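# Slide the door fully open with a two-armed mobile robot

## Task

Slide the door until it is completely open and leave it in that state; nothing may be toppled, the door must not be banged open or closed, and the robot must not fall or finish leaning, since either of those fails the job.

## Robot and tools

ROBOT. A base that can drive in any direction carries a column about 1.7 m high. On the column a carriage moves up and down (lift_m, 0 to 1 m) and holds two six-joint arms, each with a five-finger hand. The arm bases sit roughly 0.57 m + lift_m above the floor, and carriage parts hang about 0.15 m lower. A hand point can get 0.78 m from its shoulder but only about 0.4 m below the arm base; straight fingers add 0.07 m. Parked arm: joints 1-6 = 0, 0.05, 0.05, 1.45, 0, 0; robot then about 0.85 m wide, 0.65 m long. Cameras: carriage_camera (fixed, forward, about 20 degrees down), left_wrist_camera and right_wrist_camera (on the little-finger side, aimed at the hand point). Images are 504x504.

FRAMES. Base frame: origin on the floor below the base centre, x forward, y left, z up, metres. left_hand and right_hand readings are the hand points in this frame; they tend to read higher than the true hand, especially at long reach. Odometry frame = base frame at scene start; base_odometry counts wheel turns only (slip counts as travel), heading in rad, left positive, -3.142 to 3.142.

move. Every argument except cameras and blocking forms one action; an action needs base, joints or both.
- base: exactly one key, an offset from where the base last reported itself. translate_m -2 to 2 (forward +), strafe_m -2 to 2 (left +), rotate_rad -6.3 to 6.3 (counter-clockwise +).
- joints: absolute targets keyed by name, one flat object covering both arms. Arm joints in rad: joint1 -2.617 to 3.054 (vertical turn, 0 forward, + left); joint2 0 to 3.141 (shoulder: 0 upper arm back level, 1.57 up, 3.14 forward level); joint3 0 to 3.141 (elbow, 0 folded, 3.14 straight); joint4 -1.57 to 1.57 (wrist pitch, + raises fingertips); joint5 -1.57 to 1.57 (wrist yaw, + turns fingertips right); joint6 -2.094 to 2.094 (roll about fingers, + clockwise viewed from forearm). Hand keys -1 to 1 for little, ring, middle, index, thumb_bend, thumb_turn (+1 open/straight or thumb beside palm, -1 closed or thumb opposite fingers); <side>_hand_force_limit -1 to 1 maps to about 0 to 10 N (15 N thumb); <side>_hand_speed -0.96 to 1 (full speed from +0.48). Hand settings start at force 0, speed -0.8.
- speeds: per-action top speeds: translate_m/strafe_m 0.02-0.5 m/s, rotate_rad 0.05-1.57 rad/s, lift_m 0.08-0.27 m/s (default 0.25); others default to the top.
- min_time_s 0.1-8: shortest duration of arm motions; 2 or more gives straighter paths; too short makes arms jerk and overshoot.
- cameras: list of names or ["all"]; blocking false returns in about 0.5 s while motion continues. Unknown keys make a call invalid; out-of-range values are refused, and a refusal or an uncommanded stop cancels the reply's later move/wait/finished_scene calls.

wait(seconds 0-10, cameras) lets time pass and returns state. stop brakes all running motions (not instant; the base coasts). zoom_image(camera, region [x0,y0,x1,y1], at most 504 each way) enlarges part of the latest image. show_instructions shows the reference pages. finished_scene ends the scene irreversibly; the door must stay open without the robot.

RESULTS. The "move" line says done or the worst status. base_status/joint_status: done, moving, off_target (rested short, may still push), contact_stop or time_out (target dropped, holds there; cancels later calls), not_followed (arm command withheld by the self-collision check). on_its_own lists uncommanded actions. motor_effort in percent with peak in brackets; joint torques per joint; <side>_hand_stopped_by gives six words (little, ring, middle, index, thumb_bend, thumb_turn): moving, target, force, stalled, fault. Load readings in N, positive when pushed open. MOTOR HOT warns at 75 C; at 100 C the arm goes limp for 30-60 s (limit_stop_at_motor_heat); park the arm to cool and resend targets afterward.

CAUTIONS. Actions are limited to 15 s and moves time out at 14 s. The base contact stop ignores the arms, and arms have none: a blocked arm keeps pressing, heats, and snaps to target when released. Never let the arms collide or press on each other. Outstretched arms heat up even while idle, so park them when not working. With joint2 below 0.8, turning joint1 outward 0.5 rad or more can hit the column. Driving away while a hand grips a fixed handle, or arm-pulling it, pitches the robot and can tip it; watch for a hand z that rises on its own. Keep the carriage low and pushes gentle. Slide the door slowly with low speeds so it is not slammed at its end stop; then release and back away without knocking anything over. If pinned after a stop, back off about 0.2 m the way you came.

Each tool is called after "Request:" as a command line: name --argument value for each argument, lists and objects as JSON in quotes; but a table of rows of numbers goes row by row, as --pt "numbers of a row", without its own name.

Reference images:

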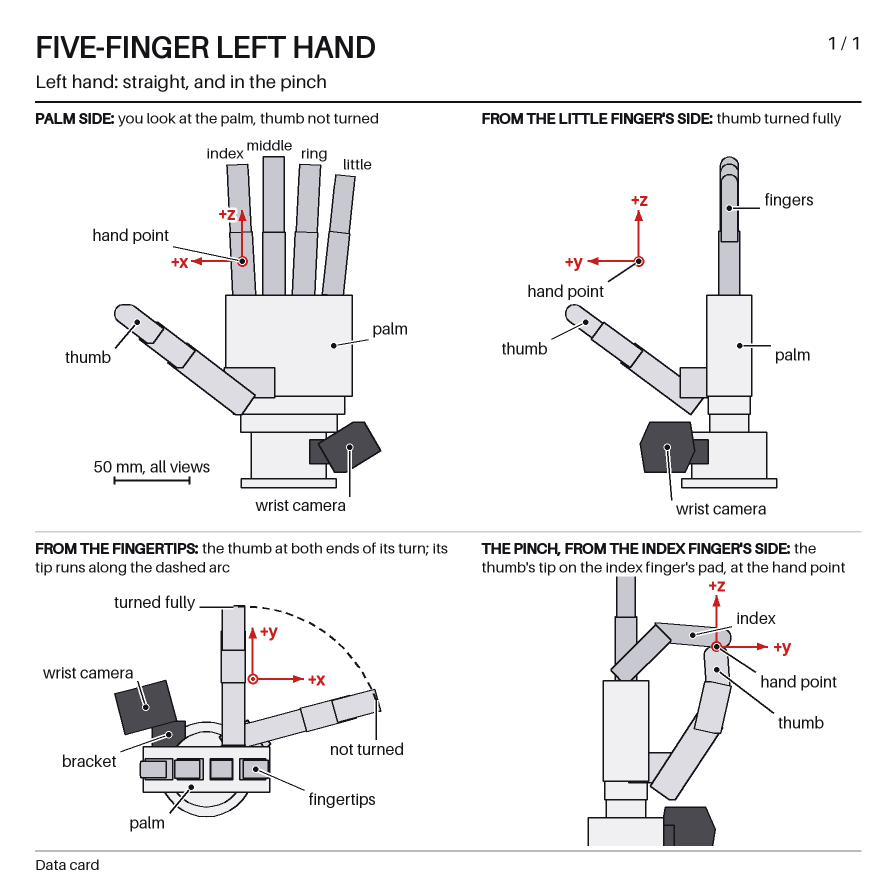

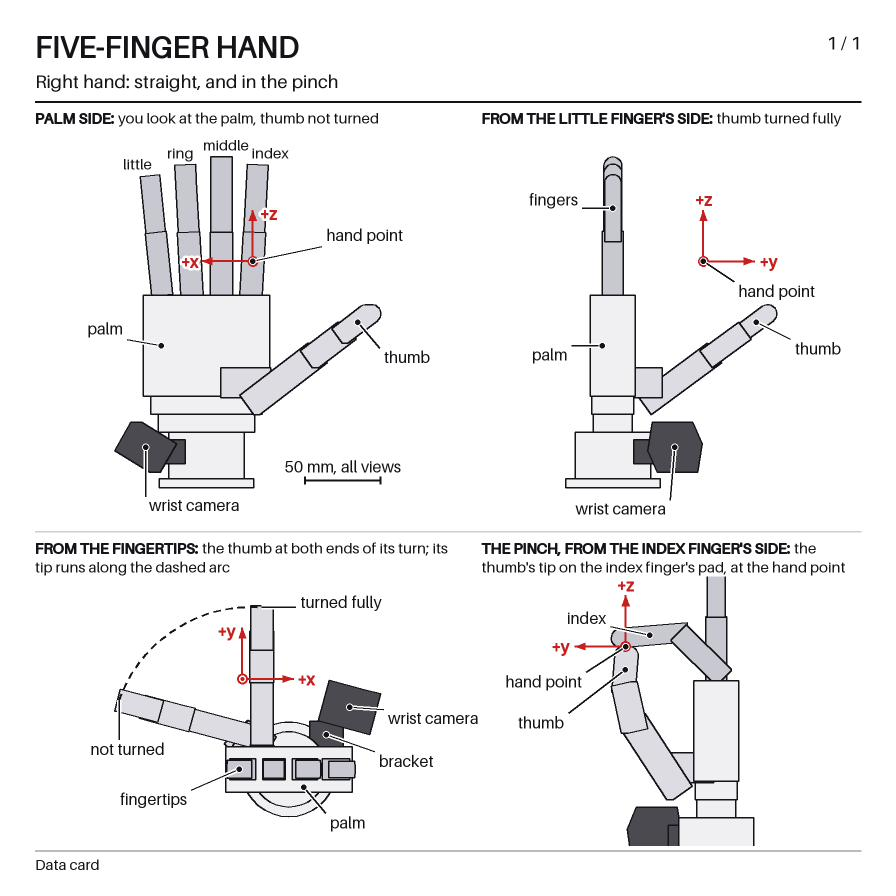

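## Session

Request:
move

Scene clock: 0.00 s.
Joint torques (N m): no reading
base_odometry: x=+0.000 y=+0.000 heading=+0.000
base_status: not commanded
joint_positions: lift_m=+0.300 left_joint1_rad=+0.009 left_joint2_rad=+0.048 left_joint3_rad=+0.039 left_joint4_rad=+1.479 left_joint5_rad=+0.004 left_joint6_rad=-0.050 right_joint1_rad=+0.010 right_joint2_rad=+0.046 right_joint3_rad=+0.037 right_joint4_rad=+1.434 right_joint5_rad=+0.040 right_joint6_rad=-0.042 left_hand_little=+1.000 left_hand_ring=+1.000 left_hand_middle=+1.000 left_hand_index=+1.000 left_hand_thumb_turn=+1.000 left_hand_thumb_bend=+1.000 left_hand_force_limit=+0.000 left_hand_speed=-0.800 right_hand_little=+1.000 right_hand_ring=+1.000 right_hand_middle=+1.000 right_hand_index=+1.000 right_hand_thumb_turn=+1.000 right_hand_thumb_bend=+1.000 right_hand_force_limit=+0.000 right_hand_speed=-0.800
joint_status: not commanded
left_hand_stopped_by: target,target,target,target,target,target
right_hand_stopped_by: target,target,target,target,target,target
left_little_load_n: 0.5
left_ring_load_n: 0.0
left_middle_load_n: 0.0
left_index_load_n: 0.0
left_thumb_bend_load_n: 0.0
left_thumb_turn_load_n: 0.0
right_little_load_n: 0.0
right_ring_load_n: 0.0
right_middle_load_n: 0.0
right_index_load_n: 0.0
right_thumb_bend_load_n: 0.0
right_thumb_turn_load_n: 0.0
motor_effort: lift_m=+28 drive_wheels=-1
left_hand: x=+0.3208 y=+0.2845 z=+1.2994 quat_wxyz=(+0.691, -0.035, +0.036, -0.721) (m; base frame)
right_hand: x=+0.3350 y=-0.2969 z=+1.2954 quat_wxyz=(+0.693, -0.039, +0.065, -0.717) (m; base frame)
pictures: carriage_camera, left_wrist_camera, right_wrist_camera

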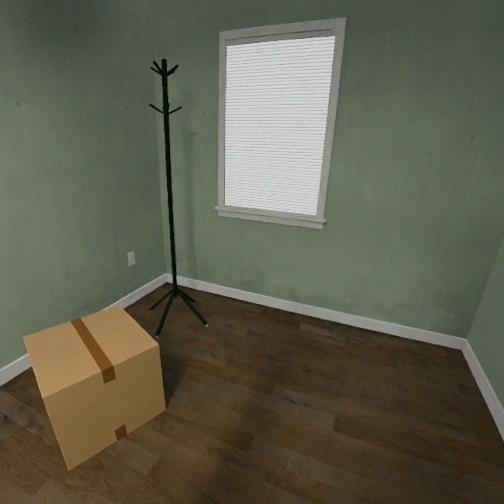

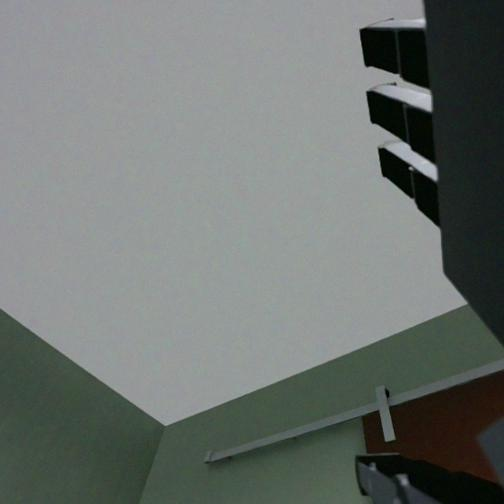

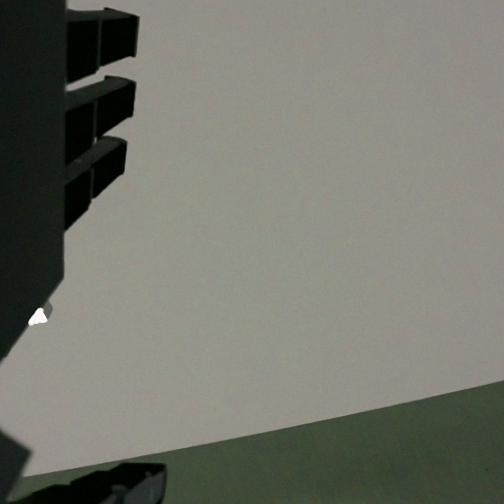

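Request:
move --base '{"rotate_rad": -1.6}' --speeds '{"rotate_rad": 0.8}' --cameras '["carriage_camera"]'

Scene clock: 4.50 s.
Joint torques (N m): left_arm=[-0.39 3.41 5.09 0.02 -0.07 0.06] | right_arm=[0.25 3.88 5.9 0.07 -0.09 -0.1]
move: done
base_odometry: x=+0.000 y=+0.000 heading=-1.600
base_status: done
joint_positions: lift_m=+0.300 left_joint1_rad=+0.009 left_joint2_rad=+0.048 left_joint3_rad=+0.039 left_joint4_rad=+1.479 left_joint5_rad=+0.004 left_joint6_rad=-0.050 right_joint1_rad=+0.010 right_joint2_rad=+0.046 right_joint3_rad=+0.037 right_joint4_rad=+1.434 right_joint5_rad=+0.040 right_joint6_rad=-0.042 left_hand_little=+1.000 left_hand_ring=+1.000 left_hand_middle=+1.000 left_hand_index=+1.000 left_hand_thumb_turn=+1.000 left_hand_thumb_bend=+1.000 left_hand_force_limit=+0.000 left_hand_speed=-0.800 right_hand_little=+1.000 right_hand_ring=+1.000 right_hand_middle=+1.000 right_hand_index=+1.000 right_hand_thumb_turn=+1.000 right_hand_thumb_bend=+1.000 right_hand_force_limit=+0.000 right_hand_speed=-0.800
joint_status: not commanded
left_hand_stopped_by: target,target,target,target,target,target
right_hand_stopped_by: target,target,target,target,target,target
left_little_load_n: 0.5
left_ring_load_n: 0.0
left_middle_load_n: 0.0
left_index_load_n: 0.0
left_thumb_bend_load_n: 0.0
left_thumb_turn_load_n: 0.0
right_little_load_n: 0.0
right_ring_load_n: 0.0
right_middle_load_n: 0.0
right_index_load_n: 0.0
right_thumb_bend_load_n: 0.0
right_thumb_turn_load_n: 0.0
motor_effort: lift_m=+28(28) drive_wheels=+5(14)
left_hand: x=+0.3208 y=+0.2845 z=+1.2994 quat_wxyz=(+0.691, -0.035, +0.036, -0.721) (m; base frame)
right_hand: x=+0.3350 y=-0.2969 z=+1.2954 quat_wxyz=(+0.693, -0.039, +0.065, -0.717) (m; base frame)
pictures: carriage_camera

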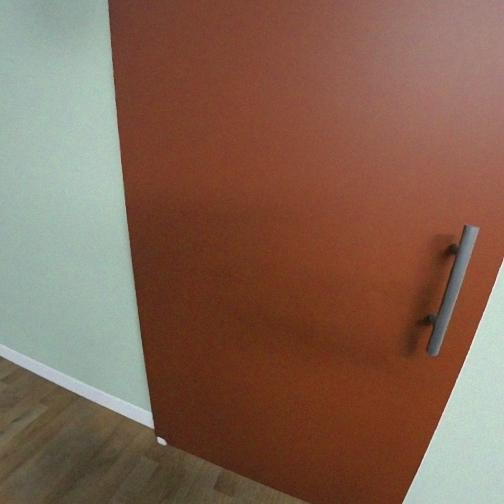

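Request:
move --base '{"rotate_rad": -0.415}' --speeds '{"rotate_rad": 0.6}' --cameras '["all"]' --joints '{"lift_m": 0.4}'

Request:
move --base '{"translate_m": -0.2}' --speeds '{"translate_m": 0.2}' --cameras '["carriage_camera"]' --joints '{"right_joint1_rad": 0.0, "right_joint2_rad": 1.2, "right_joint3_rad": 1.2, "right_joint4_rad": 0.0, "right_joint5_rad": 0.0, "right_joint6_rad": 1.57}'

Scene clock: 19.30 s.
Joint torques (N m): left_arm=[-0.39 3.4 5.15 0.04 -0.06 0.05] | right_arm=[0.25 3.89 5.91 0.08 -0.09 -0.1]
move: done
base_odometry: x=+0.000 y=+0.000 heading=-2.014
base_status: done
joint_positions: lift_m=+0.400 left_joint1_rad=+0.009 left_joint2_rad=+0.048 left_joint3_rad=+0.039 left_joint4_rad=+1.478 left_joint5_rad=+0.004 left_joint6_rad=-0.050 right_joint1_rad=+0.010 right_joint2_rad=+0.046 right_joint3_rad=+0.037 right_joint4_rad=+1.434 right_joint5_rad=+0.040 right_joint6_rad=-0.042 left_hand_little=+1.000 left_hand_ring=+1.000 left_hand_middle=+1.000 left_hand_index=+1.000 left_hand_thumb_turn=+1.000 left_hand_thumb_bend=+1.000 left_hand_force_limit=+0.000 left_hand_speed=-0.800 right_hand_little=+1.000 right_hand_ring=+1.000 right_hand_middle=+1.000 right_hand_index=+1.000 right_hand_thumb_turn=+1.000 right_hand_thumb_bend=+1.000 right_hand_force_limit=+0.000 right_hand_speed=-0.800
joint_status: all done
left_hand_stopped_by: target,target,target,target,target,target
right_hand_stopped_by: target,target,target,target,target,target
left_little_load_n: 0.0
left_ring_load_n: 0.0
left_middle_load_n: 0.0
left_index_load_n: 0.0
left_thumb_bend_load_n: 0.0
left_thumb_turn_load_n: 0.0
right_little_load_n: 0.0
right_ring_load_n: 0.0
right_middle_load_n: 0.0
right_index_load_n: 0.0
right_thumb_bend_load_n: 0.0
right_thumb_turn_load_n: 0.0
motor_effort: lift_m=+29(35) drive_wheels=+5(13)
left_hand: x=+0.3211 y=+0.2845 z=+1.3993 quat_wxyz=(+0.691, -0.035, +0.036, -0.721) (m; base frame)
right_hand: x=+0.3351 y=-0.2969 z=+1.3953 quat_wxyz=(+0.693, -0.039, +0.065, -0.717) (m; base frame)
pictures: carriage_camera, left_wrist_camera, right_wrist_camera
camera_calibration:
carriage_camera: T_world_to_cam=[[-0.0204343, -0.998684, 0.0470455, -0.0628851], [-0.340837, -0.037278, -0.939383, 1.3361], [0.9399, -0.0352304, -0.339626, 0.339812], [0, 0, 0, 1]] pos_world=[0.134717, -0.00102343, 1.37348]
left_wrist_camera: T_world_to_cam=[[-0.953043, -0.288019, 0.0935584, 0.257502], [0.195225, -0.820513, -0.537257, 0.921998], [0.231506, -0.493764, 0.838213, -0.9904], [0, 0, 0, 1]] pos_world=[0.294696, 0.341652, 1.30143]
right_wrist_camera: T_world_to_cam=[[0.943283, -0.294235, -0.153761, -0.195195], [0.178655, 0.840258, -0.511907, 0.905094], [0.27982, 0.455403, 0.845168, -1.02665], [0, 0, 0, 1]] pos_world=[0.309702, -0.350408, 1.301]

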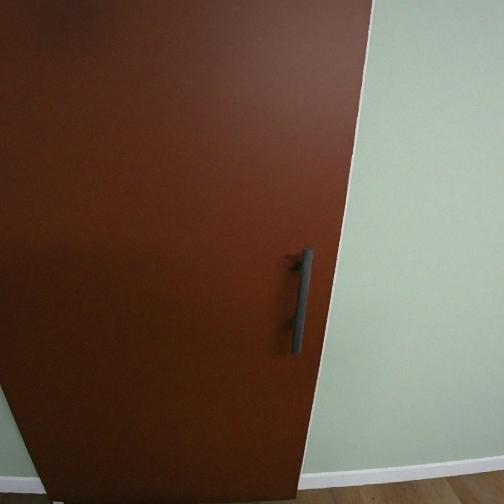

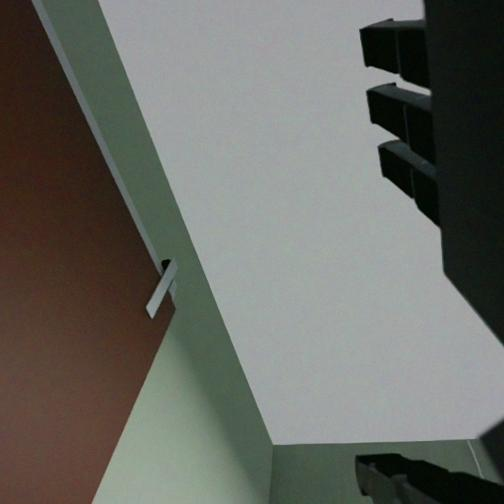

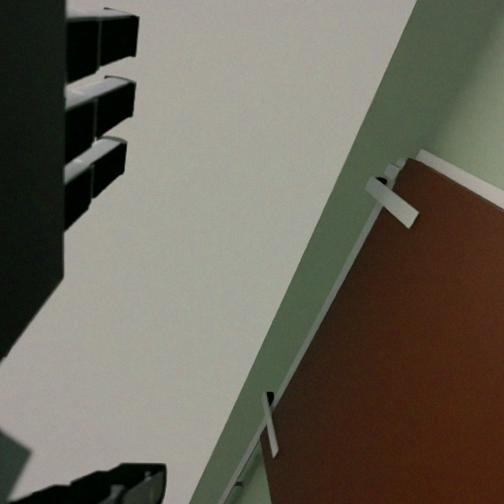

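Scene clock: 21.50 s.
Joint torques (N m): left_arm=[-0.43 3.45 5.22 0 -0.05 0.05] | right_arm=[-0.23 -3.88 9.89 1.84 -0.17 0.02]
move: done
base_odometry: x=+0.086 y=+0.180 heading=-2.015
base_status: done
joint_positions: lift_m=+0.400 left_joint1_rad=+0.009 left_joint2_rad=+0.048 left_joint3_rad=+0.039 left_joint4_rad=+1.479 left_joint5_rad=+0.004 left_joint6_rad=-0.050 right_joint1_rad=+0.007 right_joint2_rad=+1.193 right_joint3_rad=+1.170 right_joint4_rad=-0.001 right_joint5_rad=+0.012 right_joint6_rad=+1.558 left_hand_little=+1.000 left_hand_ring=+1.000 left_hand_middle=+1.000 left_hand_index=+1.000 left_hand_thumb_turn=+1.000 left_hand_thumb_bend=+1.000 left_hand_force_limit=+0.000 left_hand_speed=-0.800 right_hand_little=+1.000 right_hand_ring=+1.000 right_hand_middle=+1.000 right_hand_index=+1.000 right_hand_thumb_turn=+1.000 right_hand_thumb_bend=+1.000 right_hand_force_limit=+0.000 right_hand_speed=-0.800
joint_status: all done
left_hand_stopped_by: target,target,target,target,target,target
right_hand_stopped_by: target,target,target,target,target,target
left_little_load_n: 0.0
left_ring_load_n: 0.0
left_middle_load_n: 0.0
left_index_load_n: 0.0
left_thumb_bend_load_n: 0.0
left_thumb_turn_load_n: 0.0
right_little_load_n: 0.0
right_ring_load_n: 0.0
right_middle_load_n: 0.0
right_index_load_n: 0.0
right_thumb_bend_load_n: 0.0
right_thumb_turn_load_n: 0.0
motor_effort: lift_m=+29(29) drive_wheels=-8(14)
left_hand: x=+0.3208 y=+0.2845 z=+1.3994 quat_wxyz=(+0.691, -0.035, +0.036, -0.721) (m; base frame)
right_hand: x=+0.6718 y=-0.2572 z=+1.3911 quat_wxyz=(+0.698, -0.003, +0.716, -0.006) (m; base frame)
pictures: carriage_camera
camera_calibration:
carriage_camera: T_world_to_cam=[[-0.0204343, -0.998684, 0.0470455, -0.0628851], [-0.340837, -0.037278, -0.939383, 1.3361], [0.9399, -0.0352304, -0.339626, 0.339812], [0, 0, 0, 1]] pos_world=[0.134717, -0.00102343, 1.37348]

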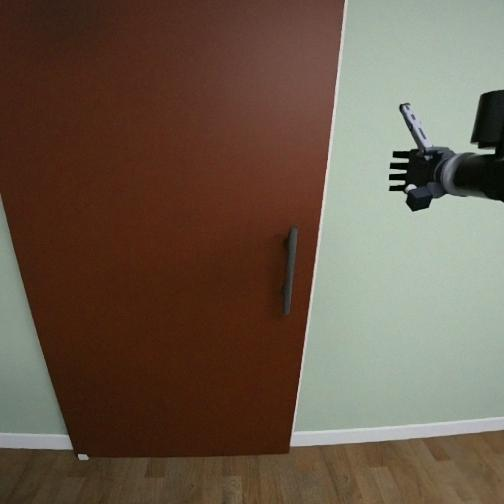

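Request:
move --base '{"rotate_rad": 0.045}' --speeds '{"rotate_rad": 0.3}' --cameras '["all"]' --joints '{"lift_m": 0.12, "right_joint1_rad": 0.0, "right_joint2_rad": 1.7, "right_joint3_rad": 1.3, "right_joint4_rad": 0.4, "right_joint5_rad": 0.0, "right_joint6_rad": 1.57, "right_hand_thumb_turn": -1, "right_hand_speed": -0.3}'

Request:
zoom_image --camera "carriage_camera" --region '[200, 60, 400, 260]'

Scene clock: 34.13 s.
Joint torques (N m): left_arm=[-0.46 3.37 5.15 0.01 -0.07 0.06] | right_arm=[0.02 -9.33 9.78 2.07 -0.12 0.03]
move: done
base_odometry: x=+0.086 y=+0.181 heading=-1.971
base_status: done
joint_positions: lift_m=+0.120 left_joint1_rad=+0.009 left_joint2_rad=+0.048 left_joint3_rad=+0.039 left_joint4_rad=+1.479 left_joint5_rad=+0.004 left_joint6_rad=-0.050 right_joint1_rad=+0.003 right_joint2_rad=+1.699 right_joint3_rad=+1.272 right_joint4_rad=+0.375 right_joint5_rad=+0.007 right_joint6_rad=+1.559 left_hand_little=+1.000 left_hand_ring=+1.000 left_hand_middle=+1.000 left_hand_index=+1.000 left_hand_thumb_turn=+1.000 left_hand_thumb_bend=+1.000 left_hand_force_limit=+0.000 left_hand_speed=-0.800 right_hand_little=+1.000 right_hand_ring=+1.000 right_hand_middle=+1.000 right_hand_index=+1.000 right_hand_thumb_turn=-1.000 right_hand_thumb_bend=+1.000 right_hand_force_limit=+0.000 right_hand_speed=-0.300
joint_status: all done
left_hand_stopped_by: target,target,target,target,target,target
right_hand_stopped_by: target,target,target,target,target,target
left_little_load_n: 0.0
left_ring_load_n: 0.0
left_middle_load_n: 0.0
left_index_load_n: 0.0
left_thumb_bend_load_n: -0.5
left_thumb_turn_load_n: 0.0
right_little_load_n: 0.0
right_ring_load_n: 0.0
right_middle_load_n: 0.0
right_index_load_n: 0.0
right_thumb_bend_load_n: 0.0
right_thumb_turn_load_n: -0.5
motor_effort: lift_m=+28(31) drive_wheels=-8(10)
left_hand: x=+0.3208 y=+0.2845 z=+1.1195 quat_wxyz=(+0.691, -0.035, +0.036, -0.721) (m; base frame)
right_hand: x=+0.8048 y=-0.2576 z=+1.0192 quat_wxyz=(+0.688, -0.003, +0.725, -0.006) (m; base frame)
pictures: carriage_camera, left_wrist_camera, right_wrist_camera
camera_calibration:
carriage_camera: T_world_to_cam=[[-0.0204343, -0.998684, 0.0470455, -0.049717], [-0.340837, -0.037278, -0.939383, 1.07317], [0.9399, -0.0352304, -0.339626, 0.24475], [0, 0, 0, 1]] pos_world=[0.134717, -0.00102343, 1.09358]
left_wrist_camera: T_world_to_cam=[[-0.953159, -0.287999, 0.0924382, 0.284661], [0.195844, -0.820527, -0.53701, 0.771279], [0.230506, -0.493753, 0.838496, -0.755815], [0, 0, 0, 1]] pos_world=[0.294497, 0.341652, 1.02162]
right_wrist_camera: T_world_to_cam=[[-0.0132563, 0.961249, -0.275364, 0.53268], [-0.467777, 0.237433, 0.851358, -0.428858], [0.883747, 0.140095, 0.446502, -1.01905], [0, 0, 0, 1]] pos_world=[0.707033, -0.267449, 0.966801]

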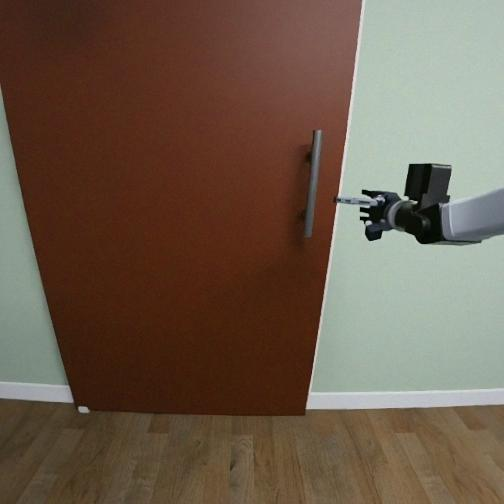

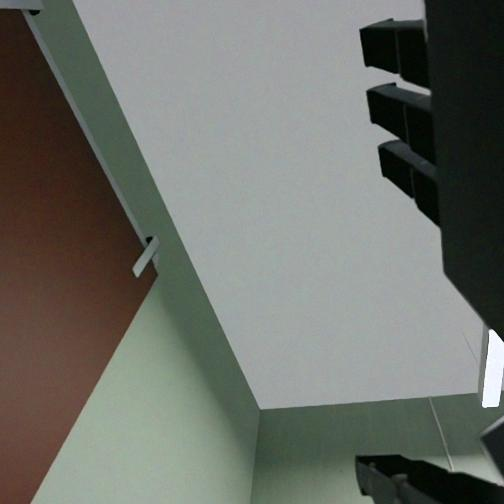

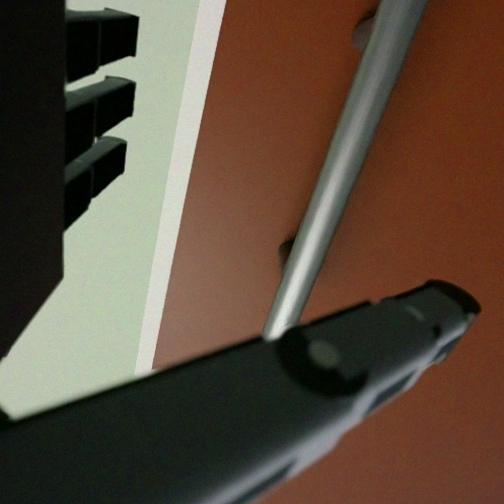

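Scaled by 2.520 from the camera's 504x504 image, which has a finer 720x720 frame.

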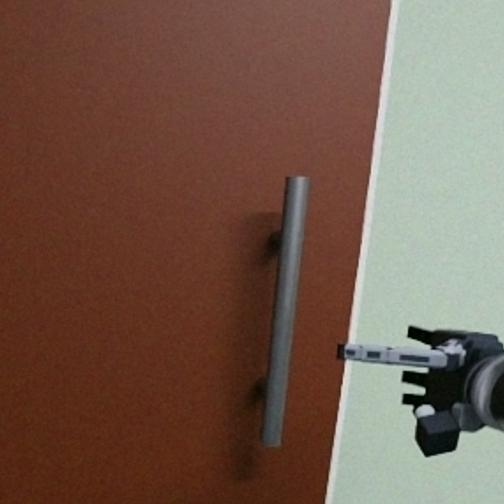

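Request:
move --base '{"translate_m": 0.08}' --speeds '{"translate_m": 0.1}' --cameras '["all"]' --joints '{"lift_m": 0.148, "right_hand_thumb_turn": 1, "right_hand_speed": -0.3, "right_hand_index": 0.0, "right_hand_middle": 0.0, "right_hand_ring": 0.0, "right_hand_little": 0.0}'

Request:
zoom_image --camera "carriage_camera" --region '[260, 100, 420, 260]'

Scene clock: 47.60 s.
Joint torques (N m): left_arm=[-0.38 3.41 5.09 0.02 -0.06 0.04] | right_arm=[0.03 -9.35 9.01 1.93 -0.13 0.03]
move: done
base_odometry: x=+0.055 y=+0.107 heading=-1.970
base_status: done
joint_positions: lift_m=+0.148 left_joint1_rad=+0.009 left_joint2_rad=+0.048 left_joint3_rad=+0.039 left_joint4_rad=+1.479 left_joint5_rad=+0.004 left_joint6_rad=-0.050 right_joint1_rad=+0.003 right_joint2_rad=+1.699 right_joint3_rad=+1.280 right_joint4_rad=+0.388 right_joint5_rad=+0.007 right_joint6_rad=+1.559 left_hand_little=+1.000 left_hand_ring=+1.000 left_hand_middle=+1.000 left_hand_index=+1.000 left_hand_thumb_turn=+1.000 left_hand_thumb_bend=+1.000 left_hand_force_limit=+0.000 left_hand_speed=-0.800 right_hand_little=+0.000 right_hand_ring=+0.000 right_hand_middle=+0.000 right_hand_index=+0.000 right_hand_thumb_turn=+1.000 right_hand_thumb_bend=+1.000 right_hand_force_limit=+0.000 right_hand_speed=-0.300
joint_status: all done
left_hand_stopped_by: target,target,target,target,target,target
right_hand_stopped_by: target,target,target,target,target,target
left_little_load_n: 0.0
left_ring_load_n: 0.0
left_middle_load_n: 0.0
left_index_load_n: 0.0
left_thumb_bend_load_n: 0.0
left_thumb_turn_load_n: 0.0
right_little_load_n: 0.0
right_ring_load_n: 0.0
right_middle_load_n: 0.0
right_index_load_n: 0.0
right_thumb_bend_load_n: 0.0
right_thumb_turn_load_n: 0.0
motor_effort: lift_m=+28(37) drive_wheels=+8(13)
left_hand: x=+0.3207 y=+0.2845 z=+1.1475 quat_wxyz=(+0.691, -0.035, +0.036, -0.721) (m; base frame)
right_hand: x=+0.8049 y=-0.2576 z=+1.0550 quat_wxyz=(+0.696, -0.003, +0.718, -0.006) (m; base frame)
pictures: carriage_camera, left_wrist_camera, right_wrist_camera
camera_calibration:
carriage_camera: T_world_to_cam=[[-0.0204343, -0.998684, 0.0470455, -0.0510296], [-0.340837, -0.037278, -0.939383, 1.09937], [0.9399, -0.0352304, -0.339626, 0.254226], [0, 0, 0, 1]] pos_world=[0.134717, -0.00102343, 1.12148]
left_wrist_camera: T_world_to_cam=[[-0.95319, -0.288005, 0.0920933, 0.282351], [0.196045, -0.82053, -0.536933, 0.786195], [0.230205, -0.493745, 0.838583, -0.779273], [0, 0, 0, 1]] pos_world=[0.294397, 0.341652, 1.04962]
right_wrist_camera: T_world_to_cam=[[-0.0073379, 0.961351, -0.275229, 0.537669], [-0.485869, 0.237135, 0.841248, -0.434104], [0.874001, 0.139898, 0.465351, -1.04717], [0, 0, 0, 1]] pos_world=[0.708258, -0.267449, 1.00047]

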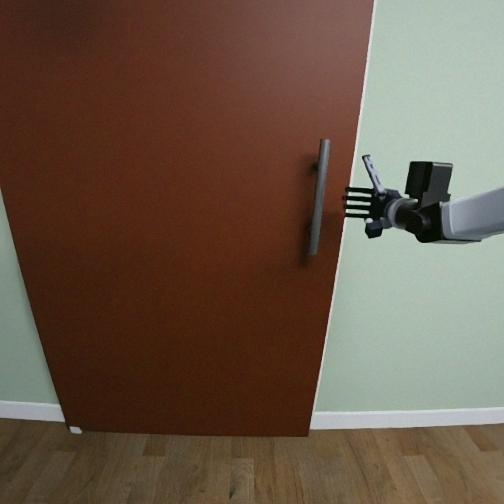

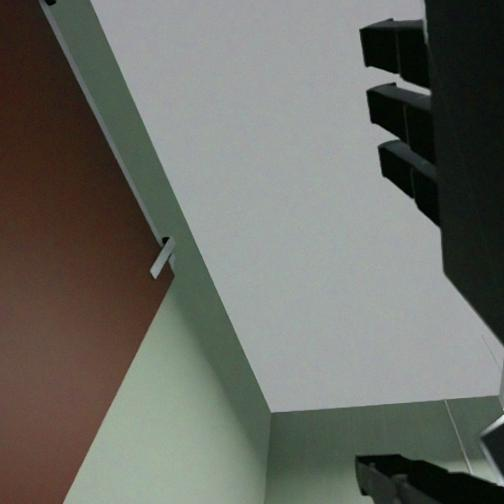

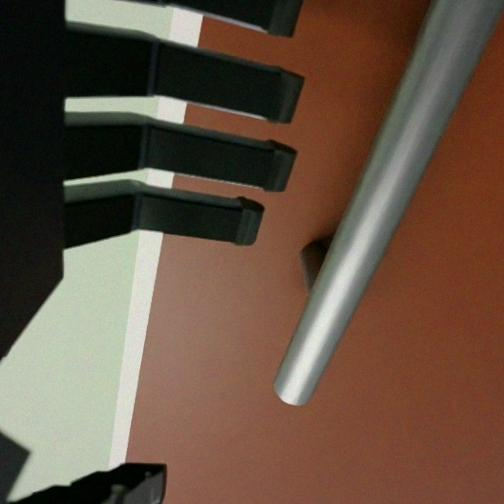

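Scaled by 3.150 from the camera's 504x504 image, which has a finer 720x720 frame.

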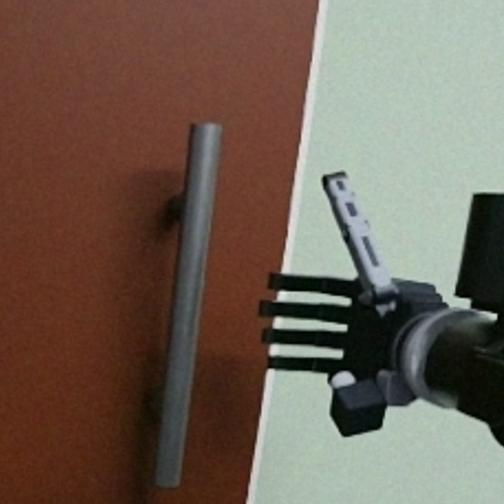

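Request:
move --base '{"translate_m": 0.045}' --speeds '{"translate_m": 0.08}' --cameras '["carriage_camera", "right_wrist_camera"]' --joints '{"lift_m": 0.142}'

Request:
zoom_image --camera "right_wrist_camera" --region '[60, 0, 504, 444]'

Request:
zoom_image --camera "carriage_camera" --region '[280, 120, 400, 240]'

Scene clock: 56.30 s.
Joint torques (N m): left_arm=[-0.39 3.37 5.16 0.02 -0.06 0.06] | right_arm=[0.03 -9.31 8.94 1.96 -0.12 0.03]
move: done
base_odometry: x=+0.038 y=+0.065 heading=-1.969
base_status: done
joint_positions: lift_m=+0.142 left_joint1_rad=+0.009 left_joint2_rad=+0.048 left_joint3_rad=+0.039 left_joint4_rad=+1.480 left_joint5_rad=+0.004 left_joint6_rad=-0.050 right_joint1_rad=+0.003 right_joint2_rad=+1.699 right_joint3_rad=+1.281 right_joint4_rad=+0.386 right_joint5_rad=+0.007 right_joint6_rad=+1.559 left_hand_little=+1.000 left_hand_ring=+1.000 left_hand_middle=+1.000 left_hand_index=+1.000 left_hand_thumb_turn=+1.000 left_hand_thumb_bend=+1.000 left_hand_force_limit=+0.000 left_hand_speed=-0.800 right_hand_little=+0.000 right_hand_ring=+0.000 right_hand_middle=+0.000 right_hand_index=+0.000 right_hand_thumb_turn=+1.000 right_hand_thumb_bend=+1.000 right_hand_force_limit=+0.000 right_hand_speed=-0.300
joint_status: all done
left_hand_stopped_by: target,target,target,target,target,target
right_hand_stopped_by: target,target,target,target,target,target
left_little_load_n: 0.0
left_ring_load_n: 0.0
left_middle_load_n: 0.0
left_index_load_n: 0.0
left_thumb_bend_load_n: 0.0
left_thumb_turn_load_n: 0.0
right_little_load_n: 0.0
right_ring_load_n: 0.0
right_middle_load_n: 0.0
right_index_load_n: 0.0
right_thumb_bend_load_n: 0.0
right_thumb_turn_load_n: 0.0
motor_effort: lift_m=+28(28) drive_wheels=-8(17)
left_hand: x=+0.3205 y=+0.2845 z=+1.1416 quat_wxyz=(+0.691, -0.035, +0.035, -0.721) (m; base frame)
right_hand: x=+0.8049 y=-0.2576 z=+1.0488 quat_wxyz=(+0.696, -0.003, +0.718, -0.006) (m; base frame)
pictures: carriage_camera, right_wrist_camera
camera_calibration:
carriage_camera: T_world_to_cam=[[-0.0204343, -0.998684, 0.0470455, -0.050752], [-0.340837, -0.037278, -0.939383, 1.09383], [0.9399, -0.0352304, -0.339626, 0.252222], [0, 0, 0, 1]] pos_world=[0.134717, -0.00102343, 1.11558]
right_wrist_camera: T_world_to_cam=[[-0.0077443, 0.961349, -0.275224, 0.536298], [-0.484616, 0.237143, 0.841968, -0.430655], [0.874693, 0.139898, 0.464049, -1.04357], [0, 0, 0, 1]] pos_world=[0.708256, -0.267449, 0.994468]

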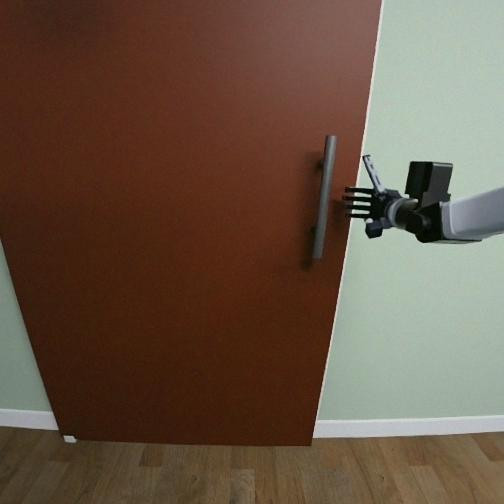

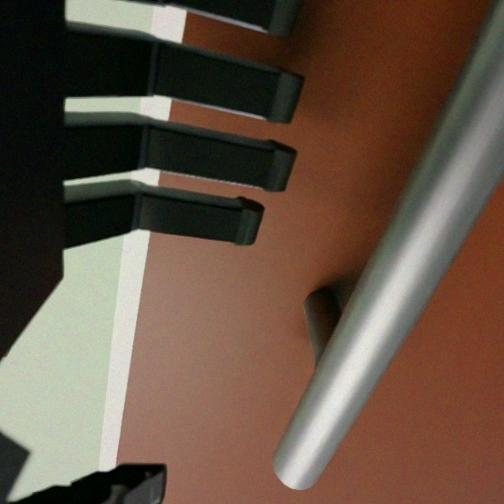

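Scaled by 1.135 from the camera's 504x504 image, which has a finer 720x720 frame.

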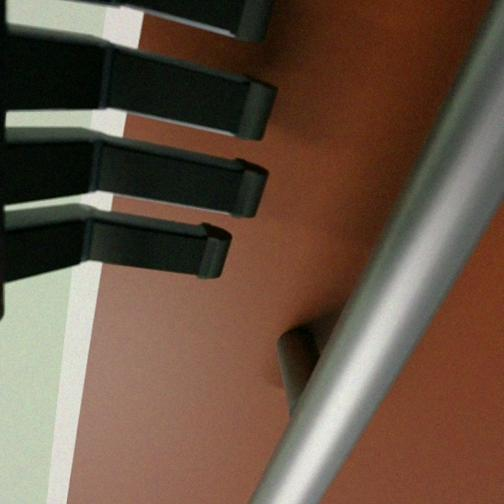

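Scaled by 4.200 from the camera's 504x504 image, which has a finer 720x720 frame.

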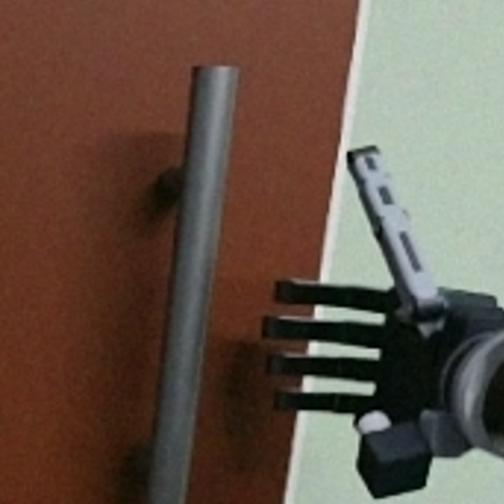

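Request:
move --base '{"translate_m": 0.013}' --speeds '{"translate_m": 0.04}'

Request:
move --base '{"strafe_m": 0.04}' --speeds '{"strafe_m": 0.05}' --cameras '["carriage_camera", "right_wrist_camera"]'

Scene clock: 61.33 s.
Joint torques (N m): left_arm=[-0.39 3.33 5.16 0.01 -0.06 0.06] | right_arm=[0.03 -9.35 8.95 1.96 -0.12 0.03]
move: done
base_odometry: x=+0.033 y=+0.053 heading=-1.968
base_status: done
joint_positions: lift_m=+0.142 left_joint1_rad=+0.009 left_joint2_rad=+0.048 left_joint3_rad=+0.039 left_joint4_rad=+1.480 left_joint5_rad=+0.004 left_joint6_rad=-0.050 right_joint1_rad=+0.002 right_joint2_rad=+1.699 right_joint3_rad=+1.281 right_joint4_rad=+0.386 right_joint5_rad=+0.007 right_joint6_rad=+1.559 left_hand_little=+1.000 left_hand_ring=+1.000 left_hand_middle=+1.000 left_hand_index=+1.000 left_hand_thumb_turn=+1.000 left_hand_thumb_bend=+1.000 left_hand_force_limit=+0.000 left_hand_speed=-0.800 right_hand_little=+0.000 right_hand_ring=+0.000 right_hand_middle=+0.000 right_hand_index=+0.000 right_hand_thumb_turn=+1.000 right_hand_thumb_bend=+1.000 right_hand_force_limit=+0.000 right_hand_speed=-0.300
joint_status: not commanded
left_hand_stopped_by: target,target,target,target,target,target
right_hand_stopped_by: target,target,target,target,target,target
left_little_load_n: 0.0
left_ring_load_n: 0.0
left_middle_load_n: 0.0
left_index_load_n: 0.0
left_thumb_bend_load_n: 0.0
left_thumb_turn_load_n: 0.0
right_little_load_n: 0.0
right_ring_load_n: 0.0
right_middle_load_n: 0.0
right_index_load_n: 0.0
right_thumb_bend_load_n: 0.0
right_thumb_turn_load_n: 0.0
motor_effort: lift_m=+28(28) drive_wheels=+7(16)
left_hand: x=+0.3206 y=+0.2845 z=+1.1415 quat_wxyz=(+0.691, -0.035, +0.036, -0.721) (m; base frame)
right_hand: x=+0.8049 y=-0.2578 z=+1.0489 quat_wxyz=(+0.696, -0.003, +0.718, -0.006) (m; base frame)
pictures: none

Scene clock: 62.63 s.
Joint torques (N m): left_arm=[-0.43 3.38 5.15 0 -0.06 0.06] | right_arm=[0.08 -9.37 8.94 1.96 -0.11 0.03]
move: done
base_odometry: x=+0.070 y=+0.038 heading=-1.968
base_status: done
joint_positions: lift_m=+0.142 left_joint1_rad=+0.009 left_joint2_rad=+0.048 left_joint3_rad=+0.039 left_joint4_rad=+1.480 left_joint5_rad=+0.004 left_joint6_rad=-0.050 right_joint1_rad=+0.002 right_joint2_rad=+1.699 right_joint3_rad=+1.281 right_joint4_rad=+0.386 right_joint5_rad=+0.006 right_joint6_rad=+1.559 left_hand_little=+1.000 left_hand_ring=+1.000 left_hand_middle=+1.000 left_hand_index=+1.000 left_hand_thumb_turn=+1.000 left_hand_thumb_bend=+1.000 left_hand_force_limit=+0.000 left_hand_speed=-0.800 right_hand_little=+0.000 right_hand_ring=+0.000 right_hand_middle=+0.000 right_hand_index=+0.000 right_hand_thumb_turn=+1.000 right_hand_thumb_bend=+1.000 right_hand_force_limit=+0.000 right_hand_speed=-0.300
joint_status: not commanded
left_hand_stopped_by: target,target,target,target,target,target
right_hand_stopped_by: target,target,target,target,target,target
left_little_load_n: 0.0
left_ring_load_n: 0.0
left_middle_load_n: 0.0
left_index_load_n: 0.0
left_thumb_bend_load_n: 0.0
left_thumb_turn_load_n: 0.0
right_little_load_n: 0.0
right_ring_load_n: 0.0
right_middle_load_n: 0.0
right_index_load_n: 0.0
right_thumb_bend_load_n: -0.5
right_thumb_turn_load_n: 0.0
motor_effort: lift_m=+28(28) drive_wheels=-4(8)
left_hand: x=+0.3206 y=+0.2845 z=+1.1415 quat_wxyz=(+0.691, -0.035, +0.036, -0.721) (m; base frame)
right_hand: x=+0.8049 y=-0.2578 z=+1.0488 quat_wxyz=(+0.696, -0.003, +0.718, -0.006) (m; base frame)
pictures: carriage_camera, right_wrist_camera
camera_calibration:
carriage_camera: T_world_to_cam=[[-0.0204343, -0.998684, 0.0470455, -0.050752], [-0.340837, -0.037278, -0.939383, 1.09383], [0.9399, -0.0352304, -0.339626, 0.252222], [0, 0, 0, 1]] pos_world=[0.134717, -0.00102343, 1.11558]
right_wrist_camera: T_world_to_cam=[[-0.00815022, 0.961383, -0.275094, 0.536657], [-0.484679, 0.23683, 0.84202, -0.430699], [0.874654, 0.140195, 0.464032, -1.04342], [0, 0, 0, 1]] pos_world=[0.708255, -0.267648, 0.994469]

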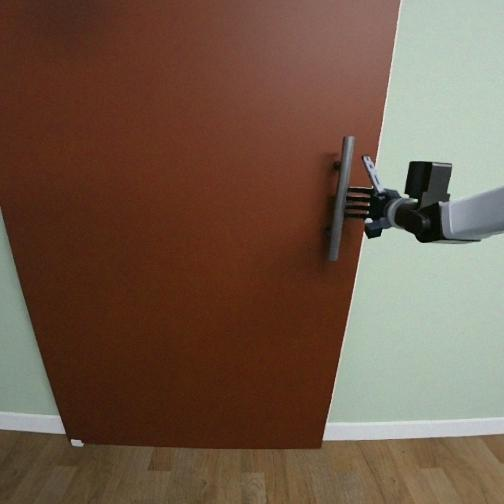

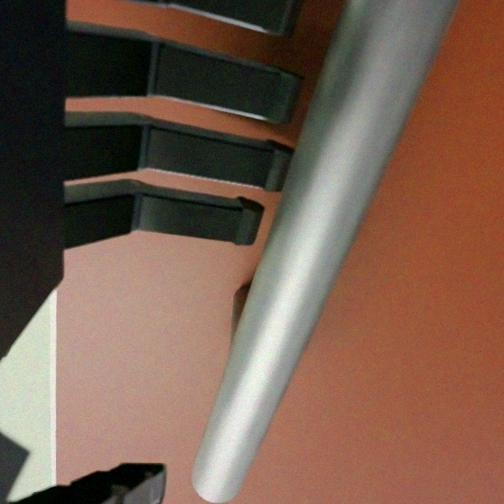

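Request:
move --base '{"strafe_m": 0.033}' --speeds '{"strafe_m": 0.04}' --cameras '["carriage_camera", "right_wrist_camera"]'

Request:
zoom_image --camera "carriage_camera" --region '[300, 120, 420, 240]'

Scene clock: 65.70 s.
Joint torques (N m): left_arm=[-0.43 3.41 5.09 -0.01 -0.07 0.06] | right_arm=[0.47 -9.37 8.95 1.96 -0.25 0.04]
move: done
base_odometry: x=+0.100 y=+0.025 heading=-1.968
base_status: done
joint_positions: lift_m=+0.142 left_joint1_rad=+0.009 left_joint2_rad=+0.048 left_joint3_rad=+0.039 left_joint4_rad=+1.480 left_joint5_rad=+0.004 left_joint6_rad=-0.050 right_joint1_rad=-0.003 right_joint2_rad=+1.699 right_joint3_rad=+1.281 right_joint4_rad=+0.386 right_joint5_rad=+0.020 right_joint6_rad=+1.559 left_hand_little=+1.000 left_hand_ring=+1.000 left_hand_middle=+1.000 left_hand_index=+1.000 left_hand_thumb_turn=+1.000 left_hand_thumb_bend=+1.000 left_hand_force_limit=+0.000 left_hand_speed=-0.800 right_hand_little=+0.000 right_hand_ring=+0.000 right_hand_middle=+0.000 right_hand_index=+0.000 right_hand_thumb_turn=+1.000 right_hand_thumb_bend=+1.000 right_hand_force_limit=+0.000 right_hand_speed=-0.300
joint_status: not commanded
left_hand_stopped_by: target,target,target,target,target,target
right_hand_stopped_by: target,target,target,target,target,target
left_little_load_n: 0.0
left_ring_load_n: 0.0
left_middle_load_n: -0.5
left_index_load_n: 0.0
left_thumb_bend_load_n: 0.0
left_thumb_turn_load_n: 0.0
right_little_load_n: 1.5
right_ring_load_n: 0.0
right_middle_load_n: 0.0
right_index_load_n: 0.0
right_thumb_bend_load_n: 0.0
right_thumb_turn_load_n: 0.0
motor_effort: lift_m=+28(28) drive_wheels=-2(11)
left_hand: x=+0.3206 y=+0.2845 z=+1.1415 quat_wxyz=(+0.691, -0.035, +0.036, -0.721) (m; base frame)
right_hand: x=+0.8060 y=-0.2636 z=+1.0487 quat_wxyz=(+0.696, +0.004, +0.718, -0.012) (m; base frame)
pictures: carriage_camera, right_wrist_camera
camera_calibration:
carriage_camera: T_world_to_cam=[[-0.0204343, -0.998684, 0.0470455, -0.050752], [-0.340837, -0.037278, -0.939383, 1.09383], [0.9399, -0.0352304, -0.339626, 0.252222], [0, 0, 0, 1]] pos_world=[0.134717, -0.00102343, 1.11558]
right_wrist_camera: T_world_to_cam=[[0.0106181, 0.961217, -0.27559, 0.527587], [-0.480035, 0.246671, 0.841855, -0.42967], [0.877185, 0.123354, 0.464037, -1.05003], [0, 0, 0, 1]] pos_world=[0.709208, -0.271614, 0.994367]

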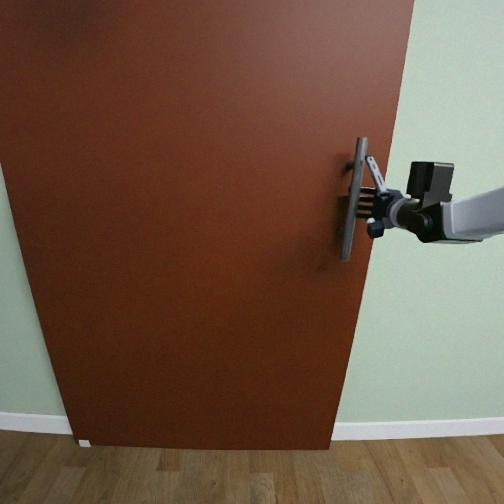

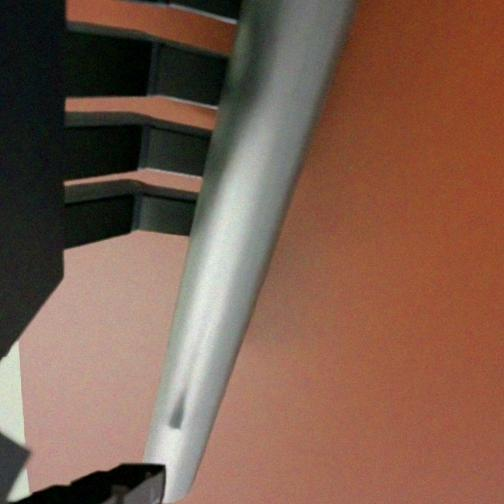

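Scaled by 4.200 from the camera's 504x504 image, which has a finer 720x720 frame.

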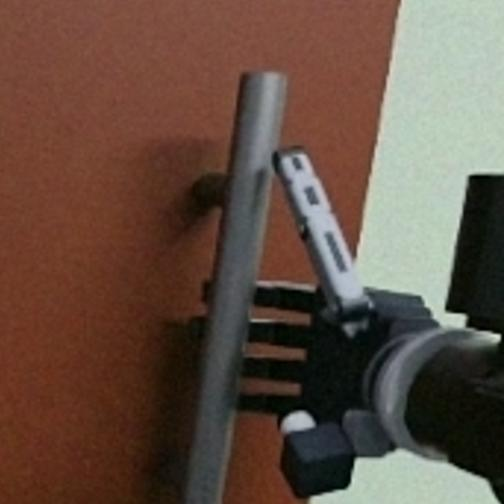

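Request:
move --joints '{"right_hand_speed": -0.85, "right_hand_force_limit": -0.3, "right_hand_index": -0.5, "right_hand_middle": -0.5, "right_hand_ring": -0.5, "right_hand_little": -0.5}' --cameras '["right_wrist_camera"]'

Request:
move --joints '{"right_hand_speed": -0.7, "right_hand_thumb_turn": -1}' --cameras '["right_wrist_camera"]'

Scene clock: 70.77 s.
Joint torques (N m): left_arm=[-0.4 3.4 5.11 0 -0.07 0.06] | right_arm=[0.49 -9.73 8.9 1.9 -0.3 0]
move: off_target
base_odometry: x=+0.100 y=+0.025 heading=-1.968
base_status: not commanded
joint_positions: lift_m=+0.142 left_joint1_rad=+0.009 left_joint2_rad=+0.048 left_joint3_rad=+0.039 left_joint4_rad=+1.480 left_joint5_rad=+0.004 left_joint6_rad=-0.050 right_joint1_rad=-0.003 right_joint2_rad=+1.703 right_joint3_rad=+1.281 right_joint4_rad=+0.391 right_joint5_rad=+0.024 right_joint6_rad=+1.562 left_hand_little=+1.000 left_hand_ring=+1.000 left_hand_middle=+1.000 left_hand_index=+1.000 left_hand_thumb_turn=+1.000 left_hand_thumb_bend=+1.000 left_hand_force_limit=+0.000 left_hand_speed=-0.800 right_hand_little=-0.011 right_hand_ring=-0.025 right_hand_middle=-0.053 right_hand_index=-0.079 right_hand_thumb_turn=+1.000 right_hand_thumb_bend=+1.000 right_hand_force_limit=-0.300 right_hand_speed=-0.850
joint_status: right_hand_little off_target (ended at -0.011, target -0.500); right_hand_ring off_target (ended at -0.025, target -0.500); right_hand_middle off_target (ended at -0.053, target -0.500); right_hand_index off_target (ended at -0.079, target -0.500); the others done
left_hand_stopped_by: target,target,target,target,target,target
right_hand_stopped_by: force,force,force,force,target,target
left_little_load_n: 0.0
left_ring_load_n: 0.0
left_middle_load_n: 0.0
left_index_load_n: 0.0
left_thumb_bend_load_n: 0.0
left_thumb_turn_load_n: 0.0
right_little_load_n: 0.0
right_ring_load_n: 0.0
right_middle_load_n: 0.5
right_index_load_n: 6.0
right_thumb_bend_load_n: 0.0
right_thumb_turn_load_n: 0.0
motor_effort: lift_m=+28(28) drive_wheels=+1(2)
left_hand: x=+0.3206 y=+0.2845 z=+1.1415 quat_wxyz=(+0.691, -0.035, +0.036, -0.721) (m; base frame)
right_hand: x=+0.8069 y=-0.2644 z=+1.0487 quat_wxyz=(+0.696, +0.006, +0.718, -0.013) (m; base frame)
pictures: right_wrist_camera
camera_calibration:
right_wrist_camera: T_world_to_cam=[[0.0146361, 0.96199, -0.272693, 0.522272], [-0.481072, 0.245858, 0.841501, -0.428], [0.876559, 0.118869, 0.466385, -1.05385], [0, 0, 0, 1]] pos_world=[0.71022, -0.271923, 0.994083]

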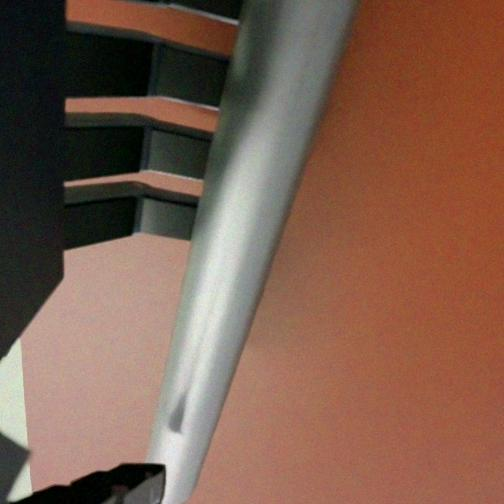

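Scene clock: 74.70 s.
Joint torques (N m): left_arm=[-0.39 3.38 5.12 0 -0.06 0.05] | right_arm=[0.47 -9.73 8.9 1.91 -0.29 0]
move: done
base_odometry: x=+0.100 y=+0.025 heading=-1.968
base_status: not commanded
joint_positions: lift_m=+0.142 left_joint1_rad=+0.009 left_joint2_rad=+0.048 left_joint3_rad=+0.039 left_joint4_rad=+1.480 left_joint5_rad=+0.004 left_joint6_rad=-0.050 right_joint1_rad=-0.003 right_joint2_rad=+1.703 right_joint3_rad=+1.281 right_joint4_rad=+0.391 right_joint5_rad=+0.024 right_joint6_rad=+1.563 left_hand_little=+1.000 left_hand_ring=+1.000 left_hand_middle=+1.000 left_hand_index=+1.000 left_hand_thumb_turn=+1.000 left_hand_thumb_bend=+1.000 left_hand_force_limit=+0.000 left_hand_speed=-0.800 right_hand_little=-0.011 right_hand_ring=-0.025 right_hand_middle=-0.053 right_hand_index=-0.079 right_hand_thumb_turn=-1.000 right_hand_thumb_bend=+1.000 right_hand_force_limit=-0.300 right_hand_speed=-0.700
joint_status: all done
left_hand_stopped_by: target,target,target,target,target,target
right_hand_stopped_by: force,force,force,force,target,target
left_little_load_n: 0.0
left_ring_load_n: 0.0
left_middle_load_n: 0.0
left_index_load_n: 0.0
left_thumb_bend_load_n: 0.0
left_thumb_turn_load_n: 0.0
right_little_load_n: 0.0
right_ring_load_n: 0.0
right_middle_load_n: 0.5
right_index_load_n: 6.0
right_thumb_bend_load_n: 0.0
right_thumb_turn_load_n: -0.5
motor_effort: lift_m=+28(28) drive_wheels=+1(2)
left_hand: x=+0.3206 y=+0.2845 z=+1.1415 quat_wxyz=(+0.691, -0.035, +0.036, -0.721) (m; base frame)
right_hand: x=+0.8069 y=-0.2644 z=+1.0487 quat_wxyz=(+0.696, +0.007, +0.718, -0.012) (m; base frame)
pictures: right_wrist_camera
camera_calibration:
right_wrist_camera: T_world_to_cam=[[0.0146904, 0.962194, -0.27197, 0.521569], [-0.481076, 0.24525, 0.841676, -0.428339], [0.876556, 0.118473, 0.466491, -1.05406], [0, 0, 0, 1]] pos_world=[0.71022, -0.271922, 0.994085]

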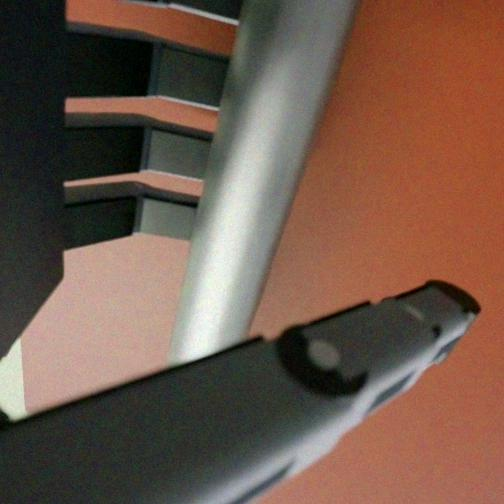

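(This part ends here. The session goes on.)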